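## Task

Pick up the microphone lying on the table and set it, head pointing up, into the holder of the empty stand so it sits in the holder's inner ring; the stand must still be standing upright on the table afterwards, and the microphone must not drop or slip downward by more than a few centimetres in total after any single grasp.

## Robot and tools

Robot: two arms, left_arm and right_arm, each ending in a parallel gripper. Bases as calibrated in the scene frame: left_arm near (-0.001, +0.319, +0.015) m, right_arm near (+0.004, -0.273, +0.018) m. Cameras: cam_head_left and cam_head_right (on a beam behind the arms), cam_high, cam_low, cam_left_wrist, cam_right_wrist, all 672x504.

Frame: the scene frame has its origin at table-top height, midway between the arms, a little behind the near table edge. +z is up, +x points out across the table, +y is toward left_arm. Image left/right does not match arm names. Reported positions and orientations can be off by a few centimetres, worse at long reach. The gripper's fingers point along its own +z and open/close along its own y; end_effector_position is the spot between the pads, about 1 cm short of the tips.

Row format (used by execute_actions and move): one flat list of 14 numbers, each in [-1, 1], always covering both arms: left_arm dx, dy, dz, rx, ry, rz, opening, then right_arm in the same order. dx..rz are offsets, not poses: they are measured along scene-frame axes from that arm's Hand target as it stood when the action or move began, and rx, ry, rz form one rotation vector turning about the Hand target's position. Scale: 1.0 equals 0.6 m or 180 degrees. A translation longer than 1.0 may be shortened. Opening is absolute, not an offset: +1 fully open (0.093 m), -1 closed. Sending 0 for all six pose numbers re-commands the current Hand target; a 0 opening is a real command, so repeat the present opening to leave a gripper alone.

execute_actions(actions, cameras): actions is a list of actions; each action is up to 15 rows, one per 1/30 s control step, and a short action repeats its last row to fill 15 steps. Every row in an action is counted from the same start pose, and the next action starts from the new Hand target, so repeating an offset moves further. An empty list returns the state plus images. cameras: list of names, ["all"], or [].

move(target, speed, blend, opening_speed, grip_force, blocking, cameras): target is one 14-number row or a list of up to 15 rows; every row is an offset from the Hand targets at the move's start, not from the previous row. Paths are straight, finish together, take at least 0.5 s and are cut off after 10 s. speed: m/s, 0.002 to 2.9, default 0.25 (rotation capped at twice that in rad/s); one value or one per target. blend: metres of corner rounding per waypoint, default 0 (full stop at each). opening_speed: rate of the commanded opening on the -1..+1 scale per second, at least 0.2. grip_force: newtons per pad, 10 to 50 (50 is full), one value or one per arm; stays until changed, and lower values close slowly. blocking=false returns after about 0.5 s while the move keeps going. Moves ignore obstacles and the other arm; faster moves lag, stray and hit harder. Avoid paths close to an arm's own base. The result adds a move: line giving the ending (done, off_target, moving, held, fault) and limits (paced = pose clipped, held = steps withheld).

wait(seconds 0 to 10, cameras): lets time pass with commands held. stop(cameras): brakes a running move. zoom_image(camera, region [x0, y0, x1, y1] in pixels, at most 504 each way): closer look at the latest image. finished_scene(scene): ends the current scene, giving its number; irreversible.

Results: end_effector_position (m) and end_effector_quat_wxyz in the scene frame; Hand target (last commanded pose after clipping, the base for next offsets); Tool commands; grip_measured (motor position on the -1..+1 scale; pads meet near -0.94, and each millimetre of object width adds about 0.0208; may read up to 0.02 high); Joint positions (ending with opening in metres); Joint torques; Joint velocities. Joint ranges (rad): waist -2.618 to 3.054, shoulder 0.000 to 3.142, elbow 0.000 to 3.142 (straight at 2.901), wrist pitch -1.571 to 1.571, wrist yaw -1.571 to 1.571, wrist roll -2.094 to 2.094.

Behaviour: orientation commands are clipped to 40 degrees from the measured one each step. Friction and weight can leave a gripper short, low or tilted, so verify after moves and resend the missing distance or rotation. A blocked arm keeps pushing until commanded back. To grasp firmly, send an opening about 0.24 below the width reading; to release, send one well above it; keep resending the grasp value to hold.

Avoid: dropping or releasing the microphone while it moves, knocking over the stand, anything leaving the table, fast impacts, pressing the arms or grippers together, touching the bar, plate or rail near the bases, strain on wrist-camera cables, and keeping arms stretched or loaded too long (MOTOR HOT at 75 °C, fault and arm fold at 90 °C).

Each tool is called as a command line: name --argument value for each argument, lists and objects as JSON in quotes; but a table of rows of numbers goes row by row, as --pt "numbers of a row", without its own name.

## Session

execute_actions --actions '[]'

Scene clock: 0.00 s.
left_arm: end_effector_position=(+0.3617, +0.3773, +0.1244) grip_measured=+1.000 end_effector_quat_wxyz=(+0.623, -0.136, +0.768, +0.064) | right_arm: end_effector_position=(+0.3746, -0.2859, +0.1413) grip_measured=+1.000 end_effector_quat_wxyz=(+0.658, +0.044, +0.751, -0.036)
Joint positions: left_arm=[0.062 1.563 0.252 1.051 -0.234 -0.1 0.093] | right_arm=[0.024 1.548 0.225 1.185 0.138 0.023 0.093]
Joint velocities: within noise
Joint torques (N m): no reading
Heat: left arm: 37 °C; right arm: 38 °C.
Hand target: left_arm +0.3653, +0.3766, +0.1318; +0.632, -0.136, +0.761, +0.062 | right_arm +0.3764, -0.2859, +0.1470; +0.665, +0.044, +0.745, -0.036
Tool commands: left_gripper/opening=+1.0 right_gripper/opening=+1.0

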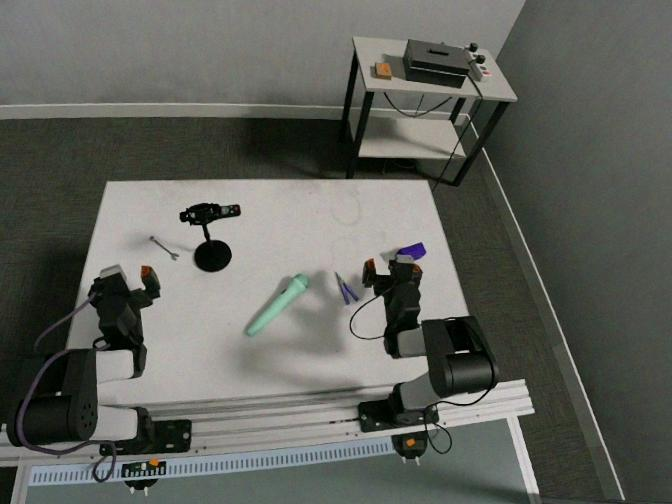

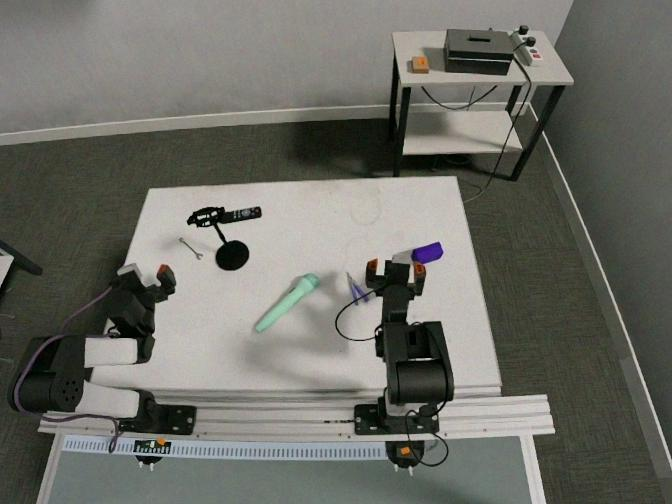

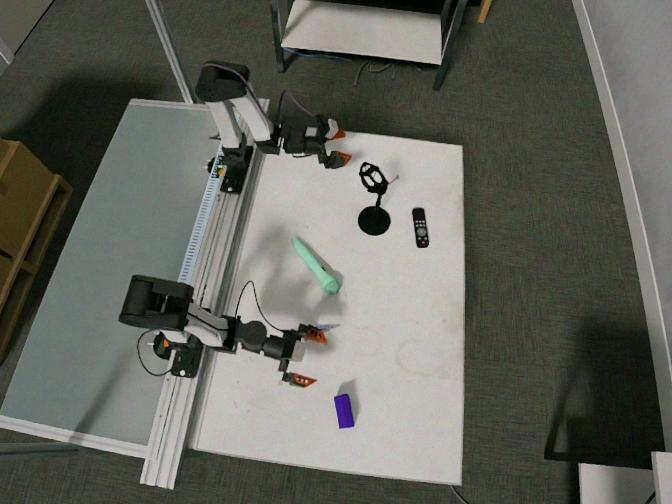

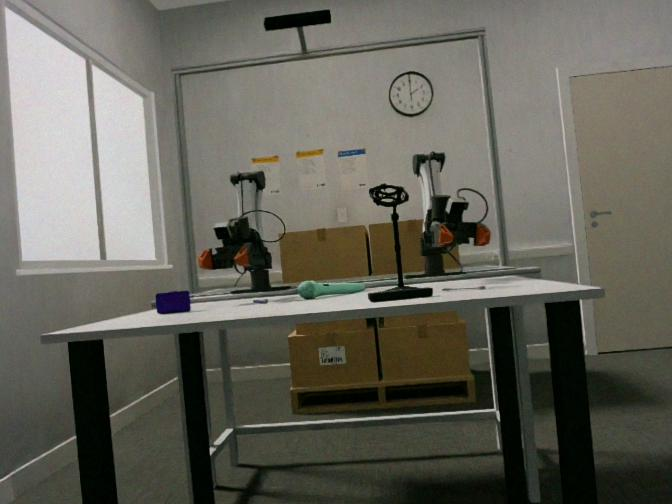

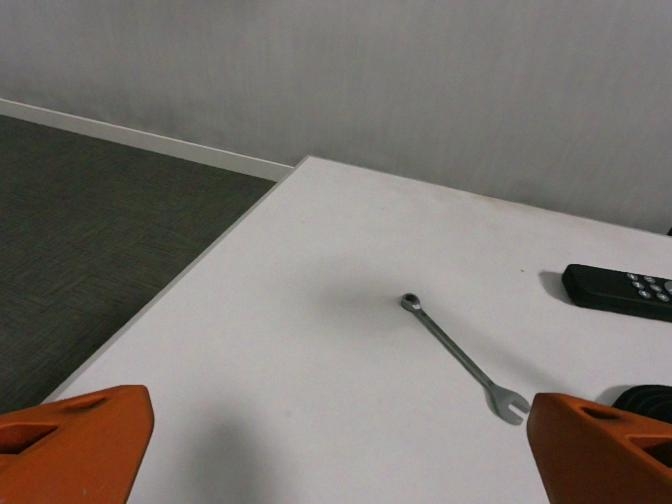

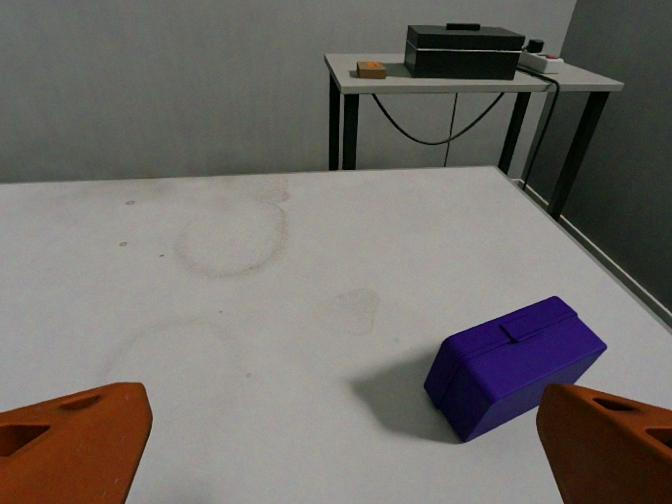

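zoom_image --camera "cam_low" --region '[280, 160, 460, 310]'

zoom_image --camera "cam_high" --region '[270, 140, 450, 320]'

zoom_image --camera "cam_head_right" --region '[170, 190, 350, 340]'

Scaled by 2.800 from the camera's 672x504 image, which has a finer 960x720 frame.

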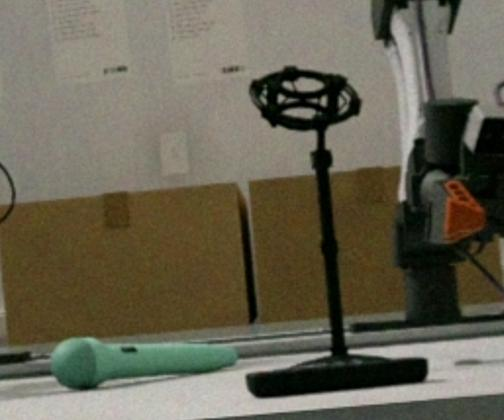

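Scaled by 2.800 from the camera's 672x504 image, which has a finer 960x720 frame.

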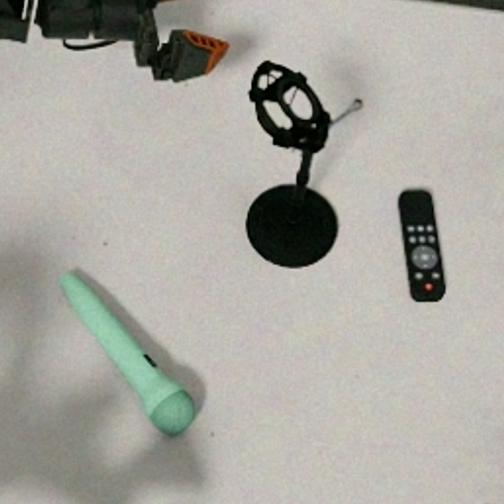

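Scaled by 2.800 from the camera's 672x504 image, which has a finer 960x720 frame.

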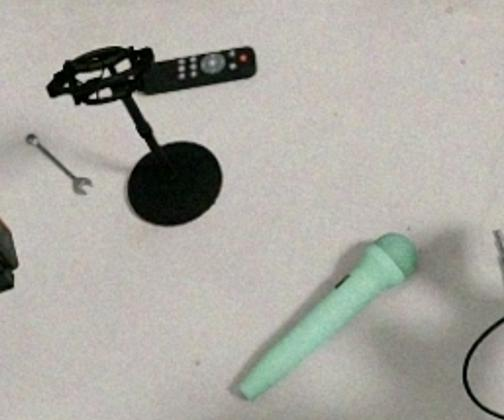

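move --pt "-0.24 -0.3 0.133 0.07 0.22 -0.153 1 0 0 0 0 0 0 1" --pt "-0.0088 -0.7027 0.147 0.1374 0.4386 -0.3058 1 0 0 0 0 0 0 1" --blend 0.04 --speed 0.3 --cameras '["cam_left_wrist","cam_head_right","cam_high"]'

Scene clock: 15.67 s.
left_arm: end_effector_position=(+0.3589, -0.0386, +0.2234) grip_measured=+1.000 end_effector_quat_wxyz=(+0.173, +0.377, +0.907, -0.066) | right_arm: end_effector_position=(+0.3746, -0.2859, +0.1413) grip_measured=+1.000 end_effector_quat_wxyz=(+0.658, +0.044, +0.751, -0.036)
Joint positions: left_arm=[-0.759 2.479 2.819 -1.585 0.006 0.008 0.093] | right_arm=[0.024 1.548 0.225 1.185 0.138 0.023 0.093]
Joint torques (N m): left_arm=[-0.01 -10.66 8.8 1.25 -0.04 0.1] | right_arm=[0.02 -5.01 4.37 2.23 -0.01 -0.07]
Heat: left arm: 39 °C; right arm: 39 °C.
Hand target: left_arm +0.3600, -0.0450, +0.2200; +0.000, +0.391, +0.920, +0.000 | right_arm +0.3764, -0.2859, +0.1470; +0.665, +0.044, +0.745, -0.036
Off the commanded pose: left_arm 0.007 m, 21 deg | right_arm 0.006 m, 1 deg.
joint sent to its limit (left arm) — joint 4 (wrist pitch), lower limit. The joint targets are off in orientation, not in position.
move: off_target (left_arm)
camera_calibration:
cam_left_wrist: T_world_to_cam=[[-0.690275, -0.723367, -0.0161735, 0.220865], [-0.722549, 0.687977, 0.0679032, 0.310642], [-0.0379919, 0.058558, -0.997561, 0.323677], [0, 0, 0, 1]] pos_world=[0.389209, -0.072902, 0.305366]
Images, in order (width x height): cam_head_right 672x504, cam_high 672x504, cam_left_wrist 672x504.

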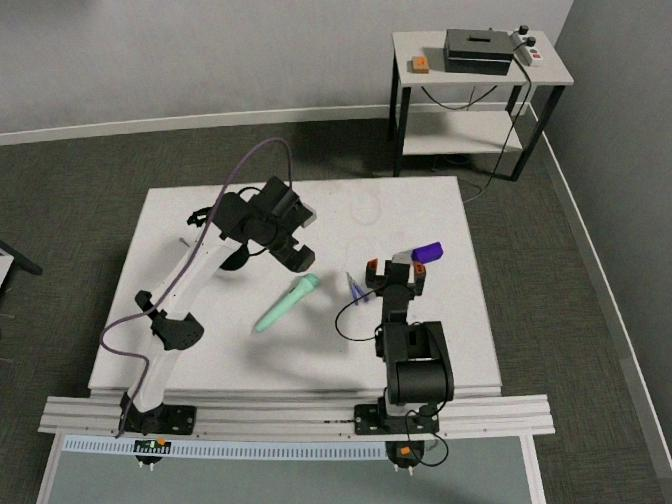

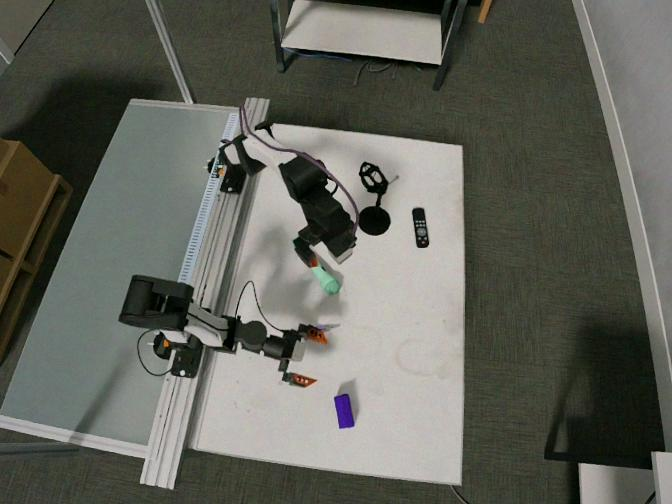

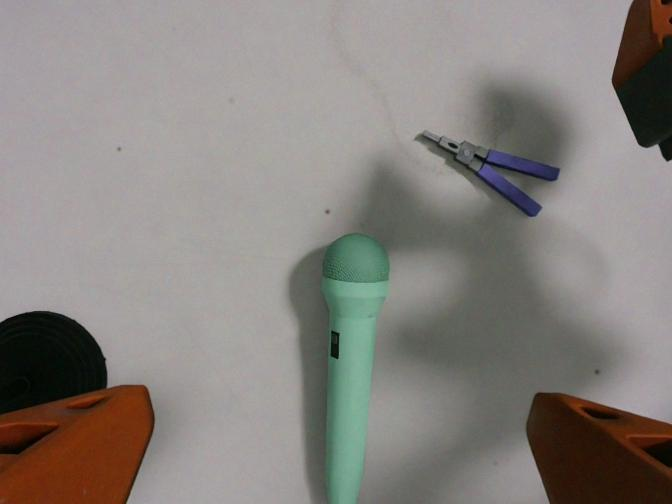

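move --target '[-0.0133,-0.01,-0.2,0,0,0,1,0,0,0,0,0,0,1]' --speed 0.15 --cameras '["cam_left_wrist"]'

Scene clock: 21.23 s.
left_arm: end_effector_position=(+0.3543, -0.0475, +0.1098) grip_measured=+1.000 end_effector_quat_wxyz=(+0.059, +0.392, +0.918, -0.020) | right_arm: end_effector_position=(+0.3746, -0.2859, +0.1413) grip_measured=+1.000 end_effector_quat_wxyz=(+0.658, +0.044, +0.751, -0.036)
Joint positions: left_arm=[-0.78 2.686 2.781 -1.587 0.006 0.008 0.093] | right_arm=[0.024 1.548 0.225 1.185 0.138 0.023 0.093]
Joint torques (N m): left_arm=[-0.12 -12.42 6.63 0.64 0.02 -0.08] | right_arm=[0.08 -4.98 4.51 2.23 0 -0.07]
Heat: left arm: 39 °C; right arm: 40 °C.
Hand target: left_arm +0.3519, -0.0511, +0.1000; +0.000, +0.391, +0.920, +0.000 | right_arm +0.3764, -0.2859, +0.1470; +0.665, +0.044, +0.745, -0.036
Off the commanded pose: left_arm 0.011 m, 7 deg | right_arm 0.006 m, 1 deg.
joint read past its limit (left arm) — joint 4 (wrist pitch), lower limit.
joint sent to its limit (left arm) — joint 4 (wrist pitch), lower limit. The joint targets are off in orientation, not in position.
move: off_target (left_arm)
camera_calibration:
cam_left_wrist: T_world_to_cam=[[-0.706563, -0.707372, -0.0198569, 0.216362], [-0.677125, 0.667666, 0.309392, 0.277525], [-0.205597, 0.23205, -0.950727, 0.273188], [0, 0, 0, 1]] pos_world=[0.396959, -0.0956389, 0.17816]
Images, in order (width x height): cam_left_wrist 672x504.

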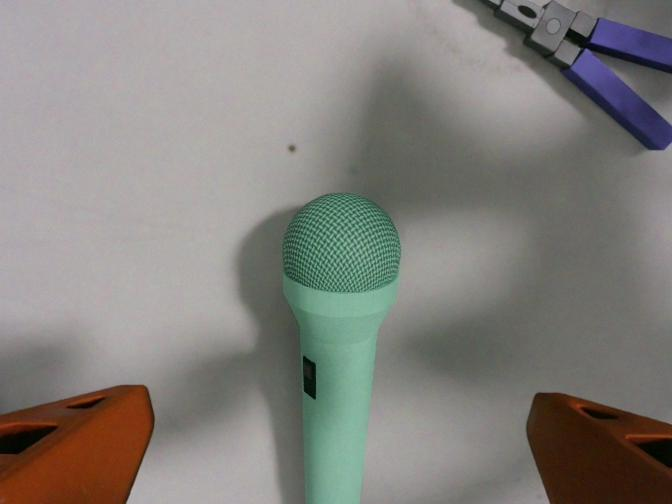

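move --target '[-0.003,0.002,-0.128,0,0,0,1,0,0,0,0,0,0,1]' --speed 0.1 --cameras '["cam_left_wrist","cam_low"]'

Scene clock: 23.63 s.
left_arm: end_effector_position=(+0.3493, -0.0411, +0.0300) grip_measured=+1.000 end_effector_quat_wxyz=(-0.006, +0.391, +0.920, +0.006) | right_arm: end_effector_position=(+0.3746, -0.2859, +0.1413) grip_measured=+1.000 end_effector_quat_wxyz=(+0.658, +0.044, +0.751, -0.036)
Joint positions: left_arm=[-0.78 2.78 2.645 -1.499 0.007 0.007 0.093] | right_arm=[0.024 1.548 0.225 1.185 0.138 0.023 0.093]
Joint torques (N m): left_arm=[-0.35 -12.7 8.18 0.56 0.02 -0.09] | right_arm=[-0.02 -5.05 4.44 2.22 0 -0.06]
Heat: left arm: 39 °C; right arm: 40 °C.
Hand target: left_arm +0.3501, -0.0498, +0.0233; +0.000, +0.391, +0.920, +0.000 | right_arm +0.3764, -0.2859, +0.1470; +0.665, +0.044, +0.745, -0.036
Off the commanded pose: left_arm 0.011 m, 1 deg | right_arm 0.006 m, 1 deg.
move: off_target (left_arm)
camera_calibration:
cam_left_wrist: T_world_to_cam=[[-0.706087, -0.707827, -0.0205154, 0.215609], [-0.64196, 0.627617, 0.440436, 0.276696], [-0.298877, 0.324157, -0.897549, 0.229559], [0, 0, 0, 1]] pos_world=[0.398476, -0.0954587, 0.0885972]
Images, in order (width x height): cam_low 672x504, cam_left_wrist 672x504.

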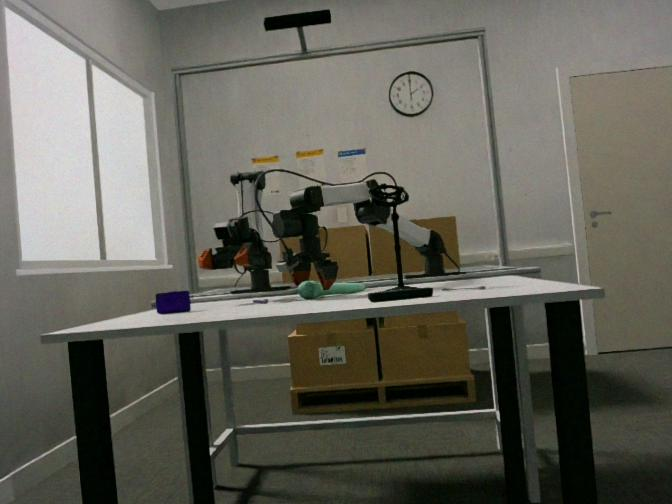

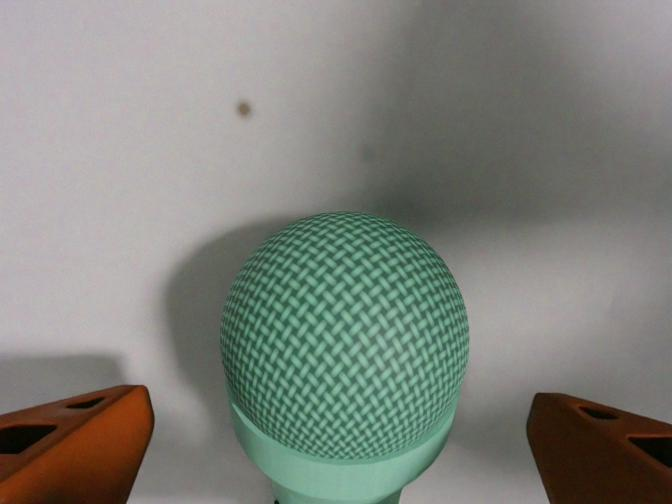

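move --target '[0,0,0,0,0,0,-0.35,0,0,0,0,0,0,1]' --opening_speed 0.8 --cameras '["cam_left_wrist"]'

move --target '[0,0,0.117,0,0,0,-0.35,0,0,0,0,0,0,1]' --speed 0.08 --cameras '["cam_left_wrist","cam_low"]'

Scene clock: 27.93 s.
left_arm: end_effector_position=(+0.3494, -0.0411, +0.0300) grip_measured=-0.107 end_effector_quat_wxyz=(-0.006, +0.391, +0.920, +0.006) | right_arm: end_effector_position=(+0.3746, -0.2859, +0.1413) grip_measured=+1.000 end_effector_quat_wxyz=(+0.658, +0.044, +0.751, -0.036)
Joint positions: left_arm=[-0.78 2.78 2.645 -1.498 0.007 0.007 0.04] | right_arm=[0.024 1.548 0.225 1.185 0.138 0.023 0.093]
Joint torques (N m): left_arm=[-0.35 -12.64 8.23 0.56 0.02 -0.09] | right_arm=[0.06 -4.93 4.49 2.22 -0.01 -0.05]
Heat: left arm: 41 °C; right arm: 41 °C.
Hand target: left_arm +0.3501, -0.0498, +0.0233; +0.000, +0.391, +0.920, +0.000 | right_arm +0.3764, -0.2859, +0.1470; +0.665, +0.044, +0.745, -0.036
Off the commanded pose: left_arm 0.011 m, 1 deg | right_arm 0.006 m, 1 deg.
move: off_target (left_arm)
camera_calibration:
cam_left_wrist: T_world_to_cam=[[-0.706106, -0.707812, -0.0204207, 0.215681], [-0.642036, 0.627793, 0.440075, 0.276796], [-0.29867, 0.32385, -0.897729, 0.229584], [0, 0, 0, 1]] pos_world=[0.398577, -0.0954596, 0.088697]
Images, in order (width x height): cam_left_wrist 672x504.

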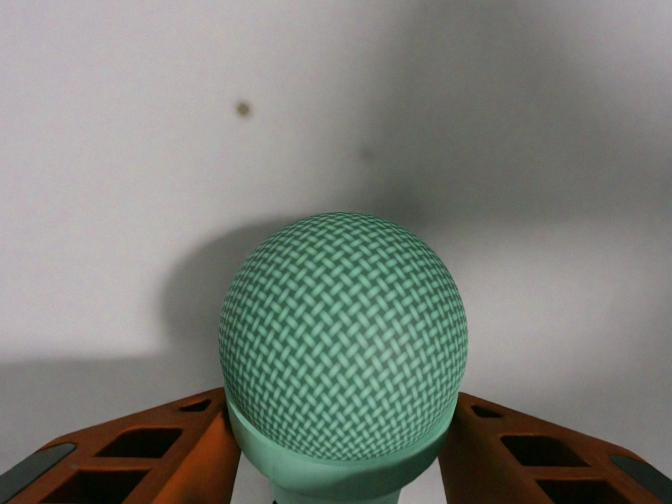

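Scene clock: 29.30 s.
left_arm: end_effector_position=(+0.3514, -0.0437, +0.0571) grip_measured=-0.122 end_effector_quat_wxyz=(+0.010, +0.391, +0.920, -0.001) | right_arm: end_effector_position=(+0.3746, -0.2859, +0.1413) grip_measured=+1.000 end_effector_quat_wxyz=(+0.658, +0.044, +0.751, -0.036)
Joint positions: left_arm=[-0.78 2.789 2.773 -1.582 0.007 0.007 0.039] | right_arm=[0.024 1.548 0.225 1.185 0.138 0.023 0.093]
Joint torques (N m): left_arm=[-0.16 -21.71 6.72 0.34 0.01 -0.07] | right_arm=[-0.02 -4.97 4.37 2.24 0.01 -0.05]
Heat: left arm: 43 °C; right arm: 41 °C.
Hand target: left_arm +0.3502, -0.0498, +0.0934; +0.000, +0.391, +0.920, +0.000 | right_arm +0.3764, -0.2859, +0.1470; +0.665, +0.044, +0.745, -0.036
Off the commanded pose: left_arm 0.037 m, 1 deg | right_arm 0.006 m, 1 deg.
joint sent to its limit (left arm) — joint 4 (wrist pitch), lower limit. The joint targets are off in orientation, not in position.
move: off_target (left_arm)
camera_calibration:
cam_left_wrist: T_world_to_cam=[[-0.705975, -0.707954, -0.0199827, 0.215671], [-0.652237, 0.6389, 0.407914, 0.273771], [-0.276017, 0.30101, -0.912802, 0.247176], [0, 0, 0, 1]] pos_world=[0.399047, -0.09663, 0.118258]
Images, in order (width x height): cam_low 672x504, cam_left_wrist 672x504.

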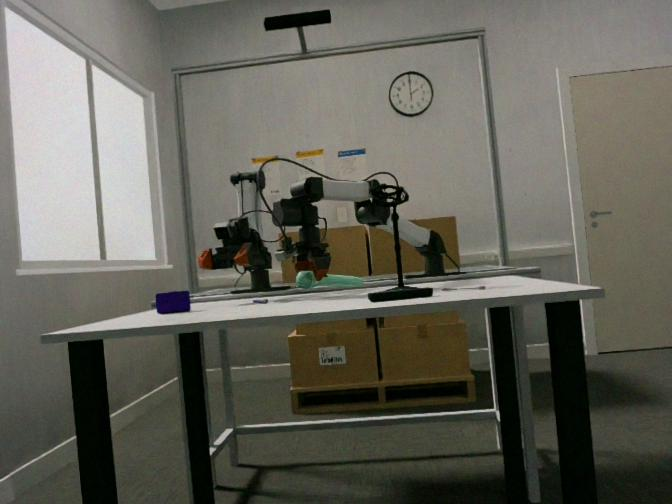

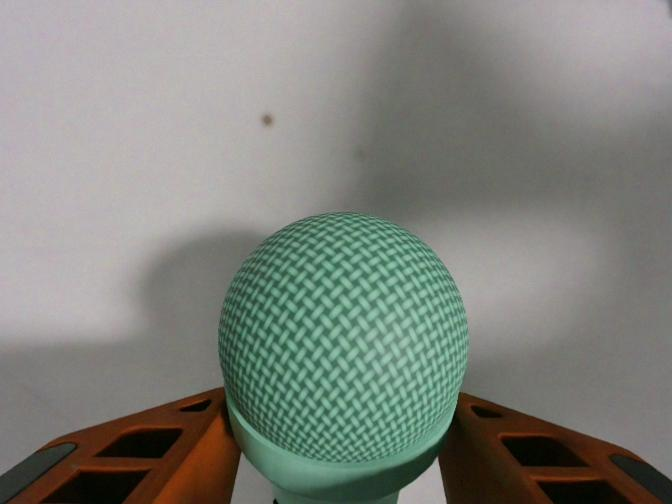

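move --pt "0 0 0 0 0 0 -0.55 0 0 0 0 0 0 1" --pt "-0.05 0.05 0.2 -0.17 -0.165 0 -0.55 0 0 0 0 0 0 1" --pt "-0.1 0.1 0.6 -0.3595 -0.3475 0 -0.55 0 0 0 0 0 0 1" --blend '[0,0.03,0]' --speed 0.2 --cameras '["cam_left_wrist","cam_low","cam_high","cam_head_right"]'

Scene clock: 37.23 s.
left_arm: end_effector_position=(+0.2944, +0.0067, +0.4319) grip_measured=-0.122 end_effector_quat_wxyz=(+0.629, +0.290, +0.672, -0.264) | right_arm: end_effector_position=(+0.3746, -0.2859, +0.1413) grip_measured=+1.000 end_effector_quat_wxyz=(+0.658, +0.044, +0.751, -0.036)
Joint positions: left_arm=[-0.78 1.348 1.323 -0.092 0.008 -0.004 0.039] | right_arm=[0.024 1.548 0.225 1.185 0.138 0.023 0.093]
Joint torques (N m): left_arm=[0.16 -7.34 8.68 3.05 -0.12 -0.1] | right_arm=[-0.05 -4.96 4.48 2.25 -0.01 -0.04]
Heat: left arm: 46 °C; right arm: 42 °C.
Hand target: left_arm +0.2902, +0.0102, +0.4534; +0.651, +0.277, +0.651, -0.276 | right_arm +0.3764, -0.2859, +0.1470; +0.665, +0.044, +0.745, -0.036
Off the commanded pose: left_arm 0.022 m, 4 deg | right_arm 0.006 m, 1 deg.
move: off_target (left_arm)
camera_calibration:
cam_left_wrist: T_world_to_cam=[[-0.710644, -0.703487, 0.00953024, 0.207324], [-0.349948, 0.341692, -0.872229, 0.517283], [0.610345, -0.623179, -0.489005, 0.120617], [0, 0, 0, 1]] pos_world=[0.254738, 0.0442644, 0.508196]
Images, in order (width x height): cam_head_right 672x504, cam_high 672x504, cam_low 672x504, cam_left_wrist 672x504.

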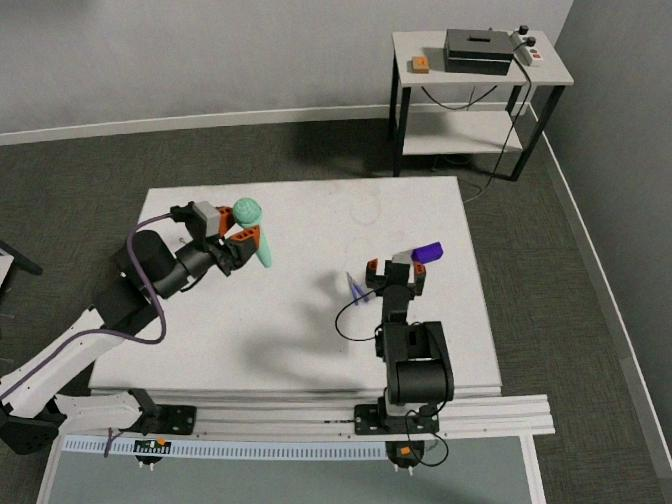

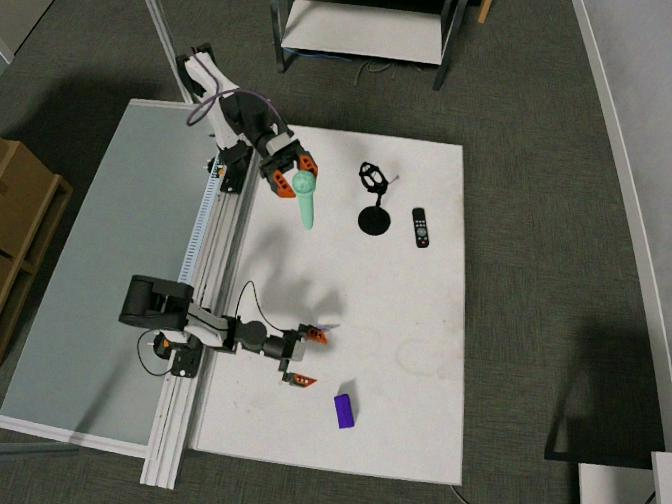

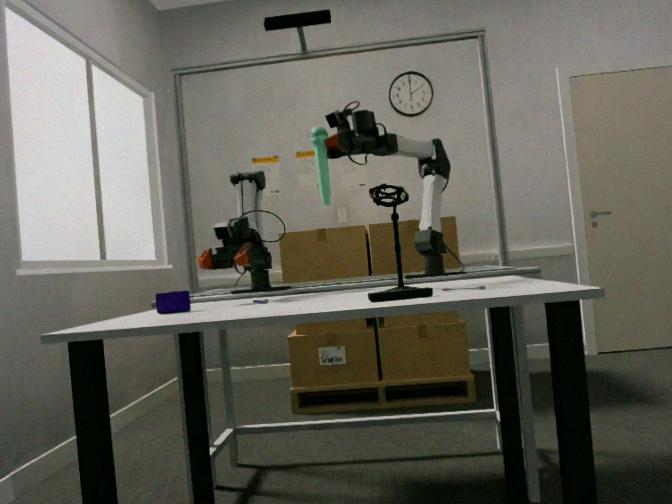

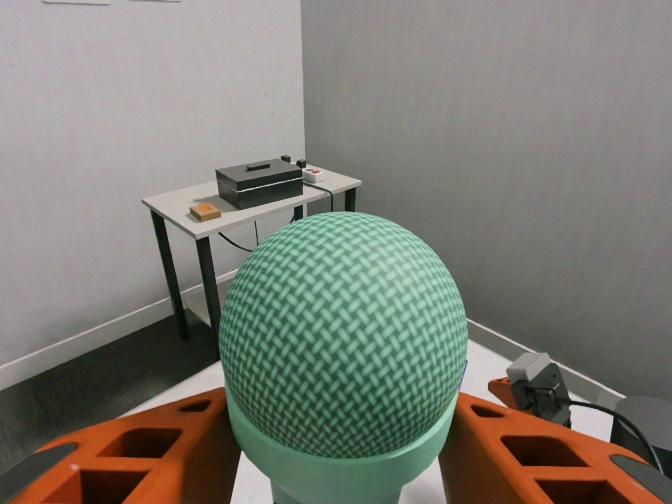

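move --target '[0.133,0.3,0.075,-0.0121,-0.0187,0.144,-0.55,0,0,0,0,0,0,1]' --speed 0.2 --cameras '["cam_low","cam_high","cam_head_right","cam_head_left"]'

zoom_image --camera "cam_low" --region '[310, 100, 490, 250]'

zoom_image --camera "cam_high" --region '[280, 120, 430, 245]'

zoom_image --camera "cam_head_right" --region '[140, 150, 320, 300]'

Scene clock: 42.30 s.
left_arm: end_effector_position=(+0.3756, +0.1875, +0.4703) grip_measured=-0.122 end_effector_quat_wxyz=(+0.696, +0.119, +0.698, -0.124) | right_arm: end_effector_position=(+0.3746, -0.2859, +0.1413) grip_measured=+1.000 end_effector_quat_wxyz=(+0.658, +0.044, +0.751, -0.036)
Joint positions: left_arm=[-0.328 1.262 1.355 -0.143 -0.001 -0.001 0.039] | right_arm=[0.024 1.548 0.225 1.185 0.138 0.023 0.093]
Joint torques (N m): left_arm=[0.77 -5.2 11.6 2.78 0.04 0.09] | right_arm=[-0.06 -4.98 4.49 2.23 0 -0.05]
Heat: left arm: 45 °C; right arm: 43 °C.
Hand target: left_arm +0.3700, +0.1902, +0.4984; +0.720, +0.119, +0.672, -0.127 | right_arm +0.3764, -0.2859, +0.1470; +0.665, +0.044, +0.745, -0.036
Off the commanded pose: left_arm 0.029 m, 4 deg | right_arm 0.006 m, 1 deg.
move: off_target (left_arm)
Images, in order (width x height): cam_head_left 672x504, cam_head_right 672x504, cam_high 672x504, cam_low 672x504.

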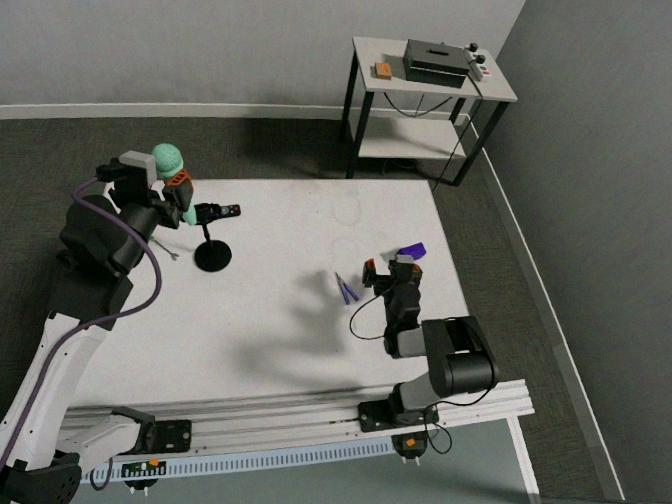

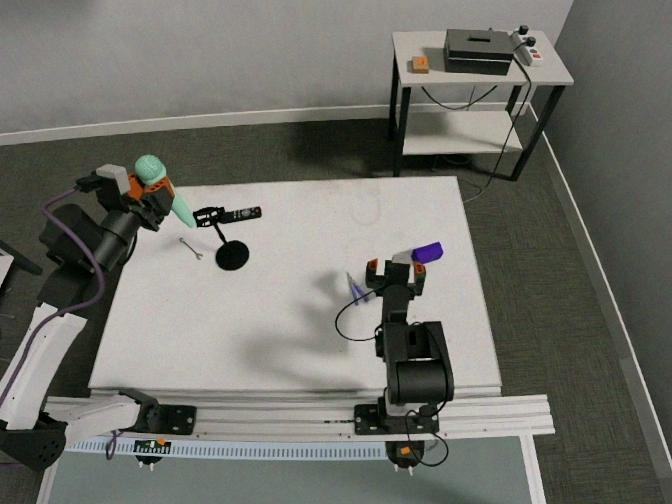

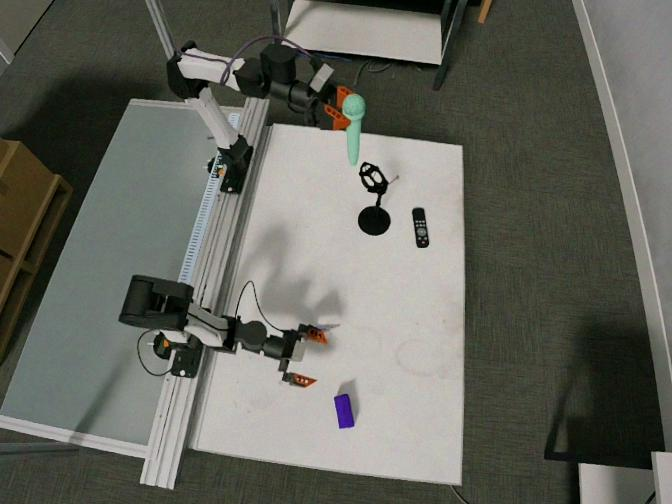

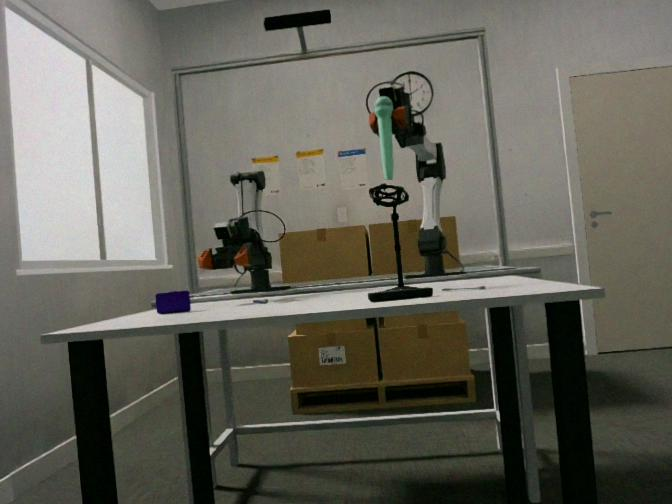

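Scaled by 2.800 from the camera's 672x504 image, which has a finer 960x720 frame.

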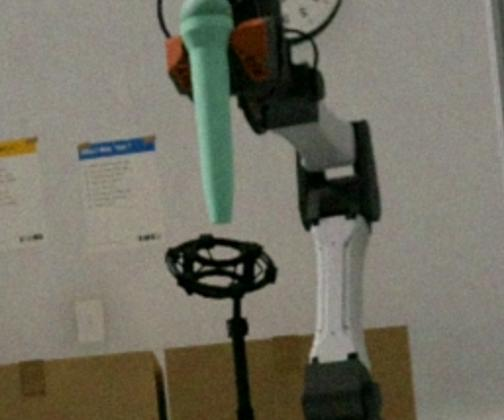

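Scaled by 3.360 from the camera's 672x504 image, which has a finer 960x720 frame.

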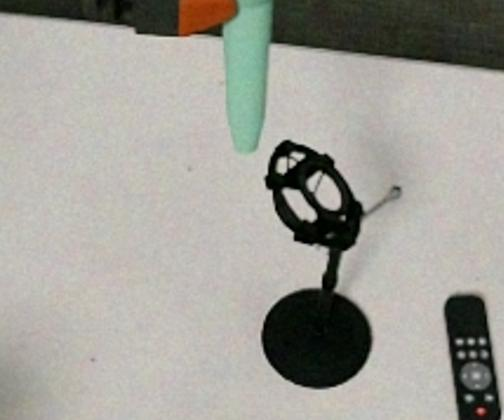

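Scaled by 2.800 from the camera's 672x504 image, which has a finer 960x720 frame.

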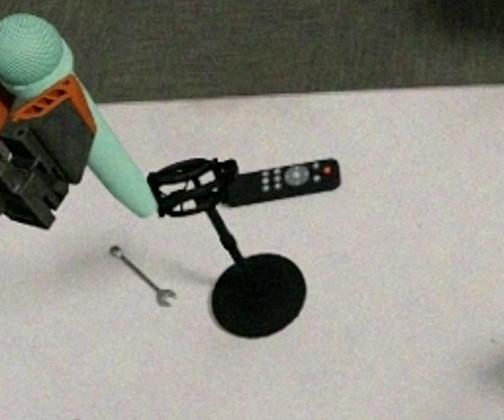

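move --target '[0,0,0,0,0,0,-0.55,-0.21,0.277,0.42,0,0,0.29,1]' --speed 0.3 --cameras '["cam_right_wrist","cam_low"]'

zoom_image --camera "cam_right_wrist" --region '[230, 100, 430, 250]'

Scene clock: 51.47 s.
left_arm: end_effector_position=(+0.3756, +0.1875, +0.4703) grip_measured=-0.122 end_effector_quat_wxyz=(+0.696, +0.119, +0.698, -0.124) | right_arm: end_effector_position=(+0.2534, -0.1231, +0.3912) grip_measured=+1.000 end_effector_quat_wxyz=(+0.609, -0.275, +0.697, +0.259)
Joint positions: left_arm=[-0.328 1.262 1.355 -0.143 -0.001 -0.001 0.039] | right_arm=[0.233 0.785 0.971 -0.333 -0.539 -0.045 0.093]
Joint torques (N m): left_arm=[0.76 -5.18 11.6 2.8 0.04 0.08] | right_arm=[0.5 -0.02 7.56 2.06 -0.22 -0.22]
Heat: left arm: 44 °C; right arm: 43 °C.
Hand target: left_arm +0.3700, +0.1902, +0.4984; +0.720, +0.119, +0.672, -0.127 | right_arm +0.2504, -0.1197, +0.3990; +0.613, -0.288, +0.688, +0.260
Off the commanded pose: left_arm 0.029 m, 4 deg | right_arm 0.009 m, 2 deg.
move: off_target (left_arm)
camera_calibration:
cam_right_wrist: T_world_to_cam=[[0.706451, -0.707368, -0.0236216, -0.254329], [-0.39179, -0.363052, -0.845396, 0.42528], [0.58943, 0.606485, -0.533618, 0.220009], [0, 0, 0, 1]] pos_world=[0.216612, -0.158938, 0.470923]
Images, in order (width x height): cam_low 672x504, cam_right_wrist 672x504.

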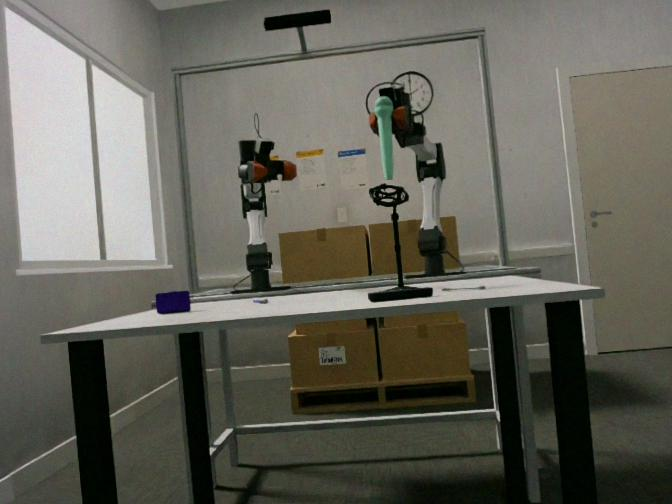

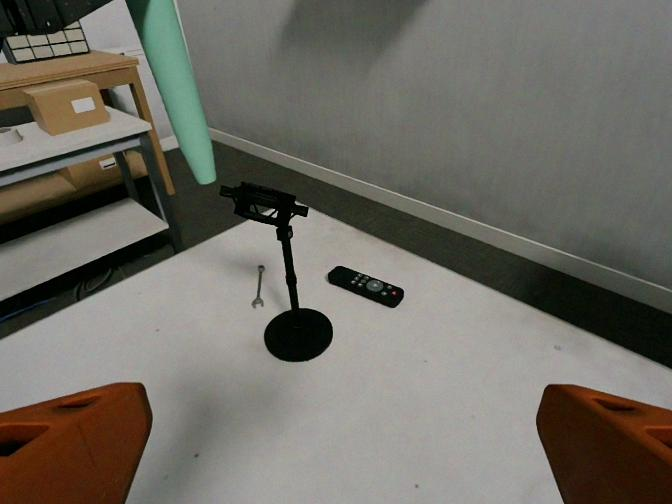

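Scaled by 2.520 from the camera's 672x504 image, which has a finer 960x720 frame.

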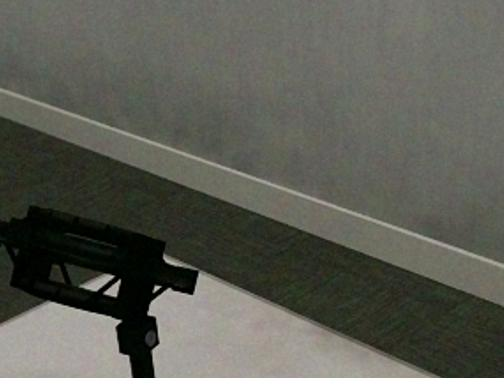

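move --target '[0.277,0.052,-0.065,-0.053,0.182,0,-0.55,-0.21,0.277,0.42,0,0,0.29,1]' --speed 0.15 --cameras '[]'

Scene clock: 66.00 s.
left_arm: end_effector_position=(+0.5313, +0.2209, +0.4526) grip_measured=-0.123 end_effector_quat_wxyz=(+0.520, +0.017, +0.828, -0.207) | right_arm: end_effector_position=(+0.1268, +0.0443, +0.6470) grip_measured=+1.000 end_effector_quat_wxyz=(+0.482, -0.514, +0.464, +0.536)
Joint positions: left_arm=[-0.102 2.221 2.836 -1.061 0.252 -0.235 0.039] | right_arm=[0.801 1.767 2.852 -1.02 -0.872 0.057 0.093]
Joint torques (N m): left_arm=[0.73 -9.32 8.85 2.65 0.1 -0.08] | right_arm=[0.42 -3.67 3.71 2.06 -0.13 0.07]
Heat: left arm: 43 °C; right arm: 42 °C.
Hand target: left_arm +0.5362, +0.2213, +0.4595; +0.509, +0.019, +0.834, -0.210 | right_arm +0.1244, +0.0465, +0.6510; +0.436, -0.561, +0.491, +0.503
Off the commanded pose: left_arm 0.008 m, 2 deg | right_arm 0.005 m, 9 deg.
elbow stopped short (right arm): the move would have taken joint 3 (elbow) straighter than the controller allows.
elbow stopped short (left arm): the move would have taken joint 3 (elbow) straighter than the controller allows.
move: off_target (right_arm)
No camera images: "cameras" was empty.

move --target '[0,0,0,0,0,0,-0.55,0.21,-0.277,-0.42,0,0,-0.29,1]' --speed 0.3 --cameras '["cam_low","cam_high","cam_right_wrist","cam_head_right"]'

zoom_image --camera "cam_low" --region '[310, 100, 490, 250]'

zoom_image --camera "cam_high" --region '[310, 80, 460, 230]'

zoom_image --camera "cam_right_wrist" --region '[170, 50, 370, 250]'

Scene clock: 70.00 s.
left_arm: end_effector_position=(+0.5313, +0.2209, +0.4525) grip_measured=-0.123 end_effector_quat_wxyz=(+0.520, +0.017, +0.828, -0.208) | right_arm: end_effector_position=(+0.2484, -0.1164, +0.3955) grip_measured=+1.000 end_effector_quat_wxyz=(+0.601, -0.290, +0.694, +0.271)
Joint positions: left_arm=[-0.102 2.221 2.836 -1.061 0.253 -0.235 0.039] | right_arm=[0.247 0.798 1.001 -0.362 -0.565 -0.053 0.093]
Joint torques (N m): left_arm=[0.7 -9.32 8.87 2.67 0.11 -0.07] | right_arm=[-0.47 -1.29 5.31 2.26 0.03 -0.16]
Heat: left arm: 43 °C; right arm: 42 °C.
Hand target: left_arm +0.5361, +0.2213, +0.4595; +0.509, +0.019, +0.834, -0.210 | right_arm +0.2503, -0.1197, +0.3989; +0.613, -0.288, +0.688, +0.260
Off the commanded pose: left_arm 0.009 m, 1 deg | right_arm 0.005 m, 2 deg.
elbow stopped short (left arm): the move would have taken joint 3 (elbow) straighter than the controller allows.
move: done
camera_calibration:
cam_right_wrist: T_world_to_cam=[[0.734558, -0.678089, -0.0249091, -0.249073], [-0.381965, -0.382875, -0.841136, 0.422854], [0.560828, 0.627377, -0.54025, 0.233329], [0, 0, 0, 1]] pos_world=[0.213616, -0.153379, 0.47553]
Images, in order (width x height): cam_head_right 672x504, cam_high 672x504, cam_low 672x504, cam_right_wrist 672x504.

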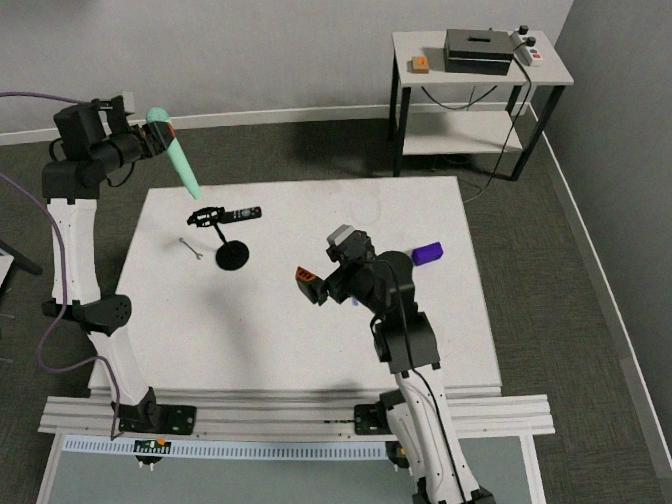

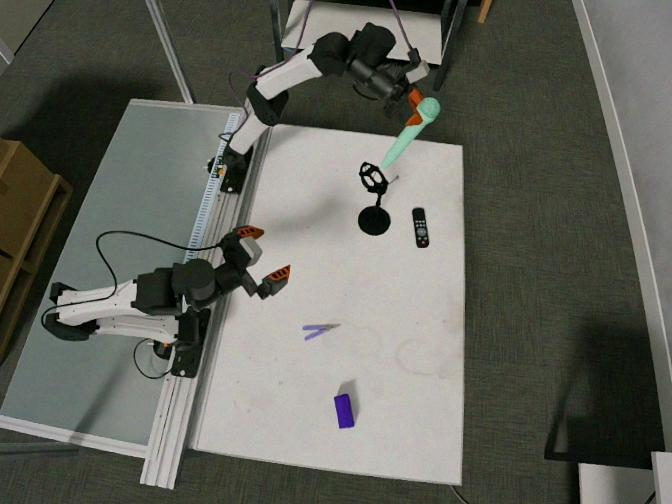

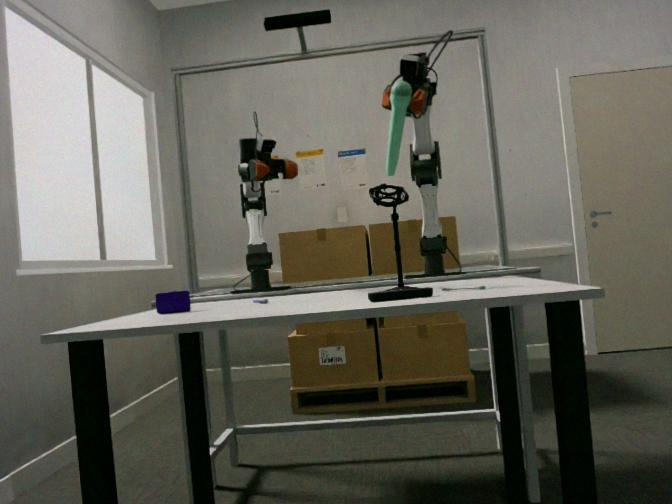

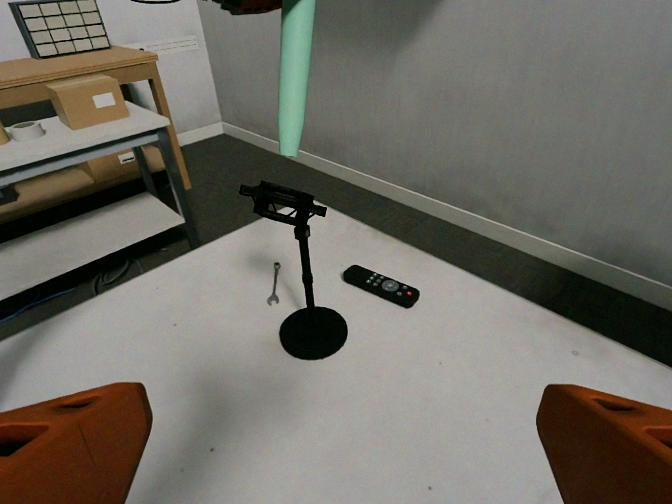

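Scaled by 2.800 from the camera's 672x504 image, which has a finer 960x720 frame.

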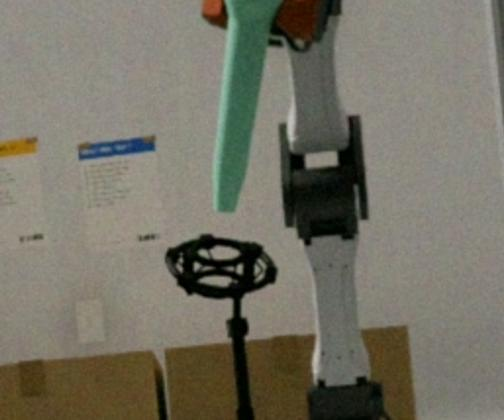

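Scaled by 3.360 from the camera's 672x504 image, which has a finer 960x720 frame.

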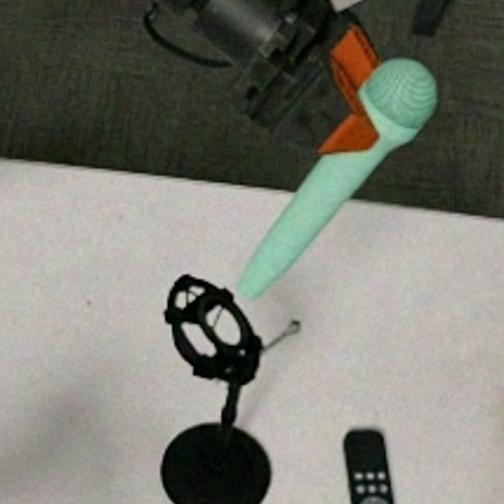

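Scaled by 2.520 from the camera's 672x504 image, which has a finer 960x720 frame.

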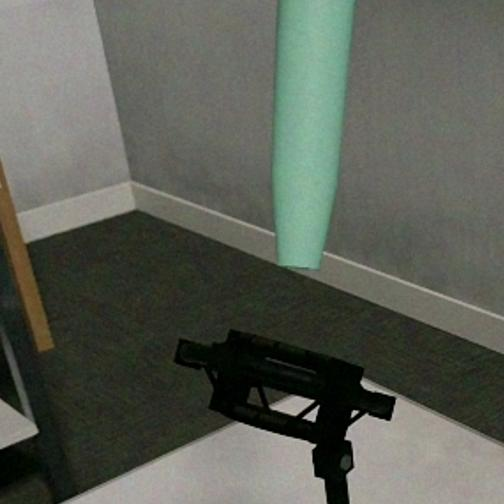

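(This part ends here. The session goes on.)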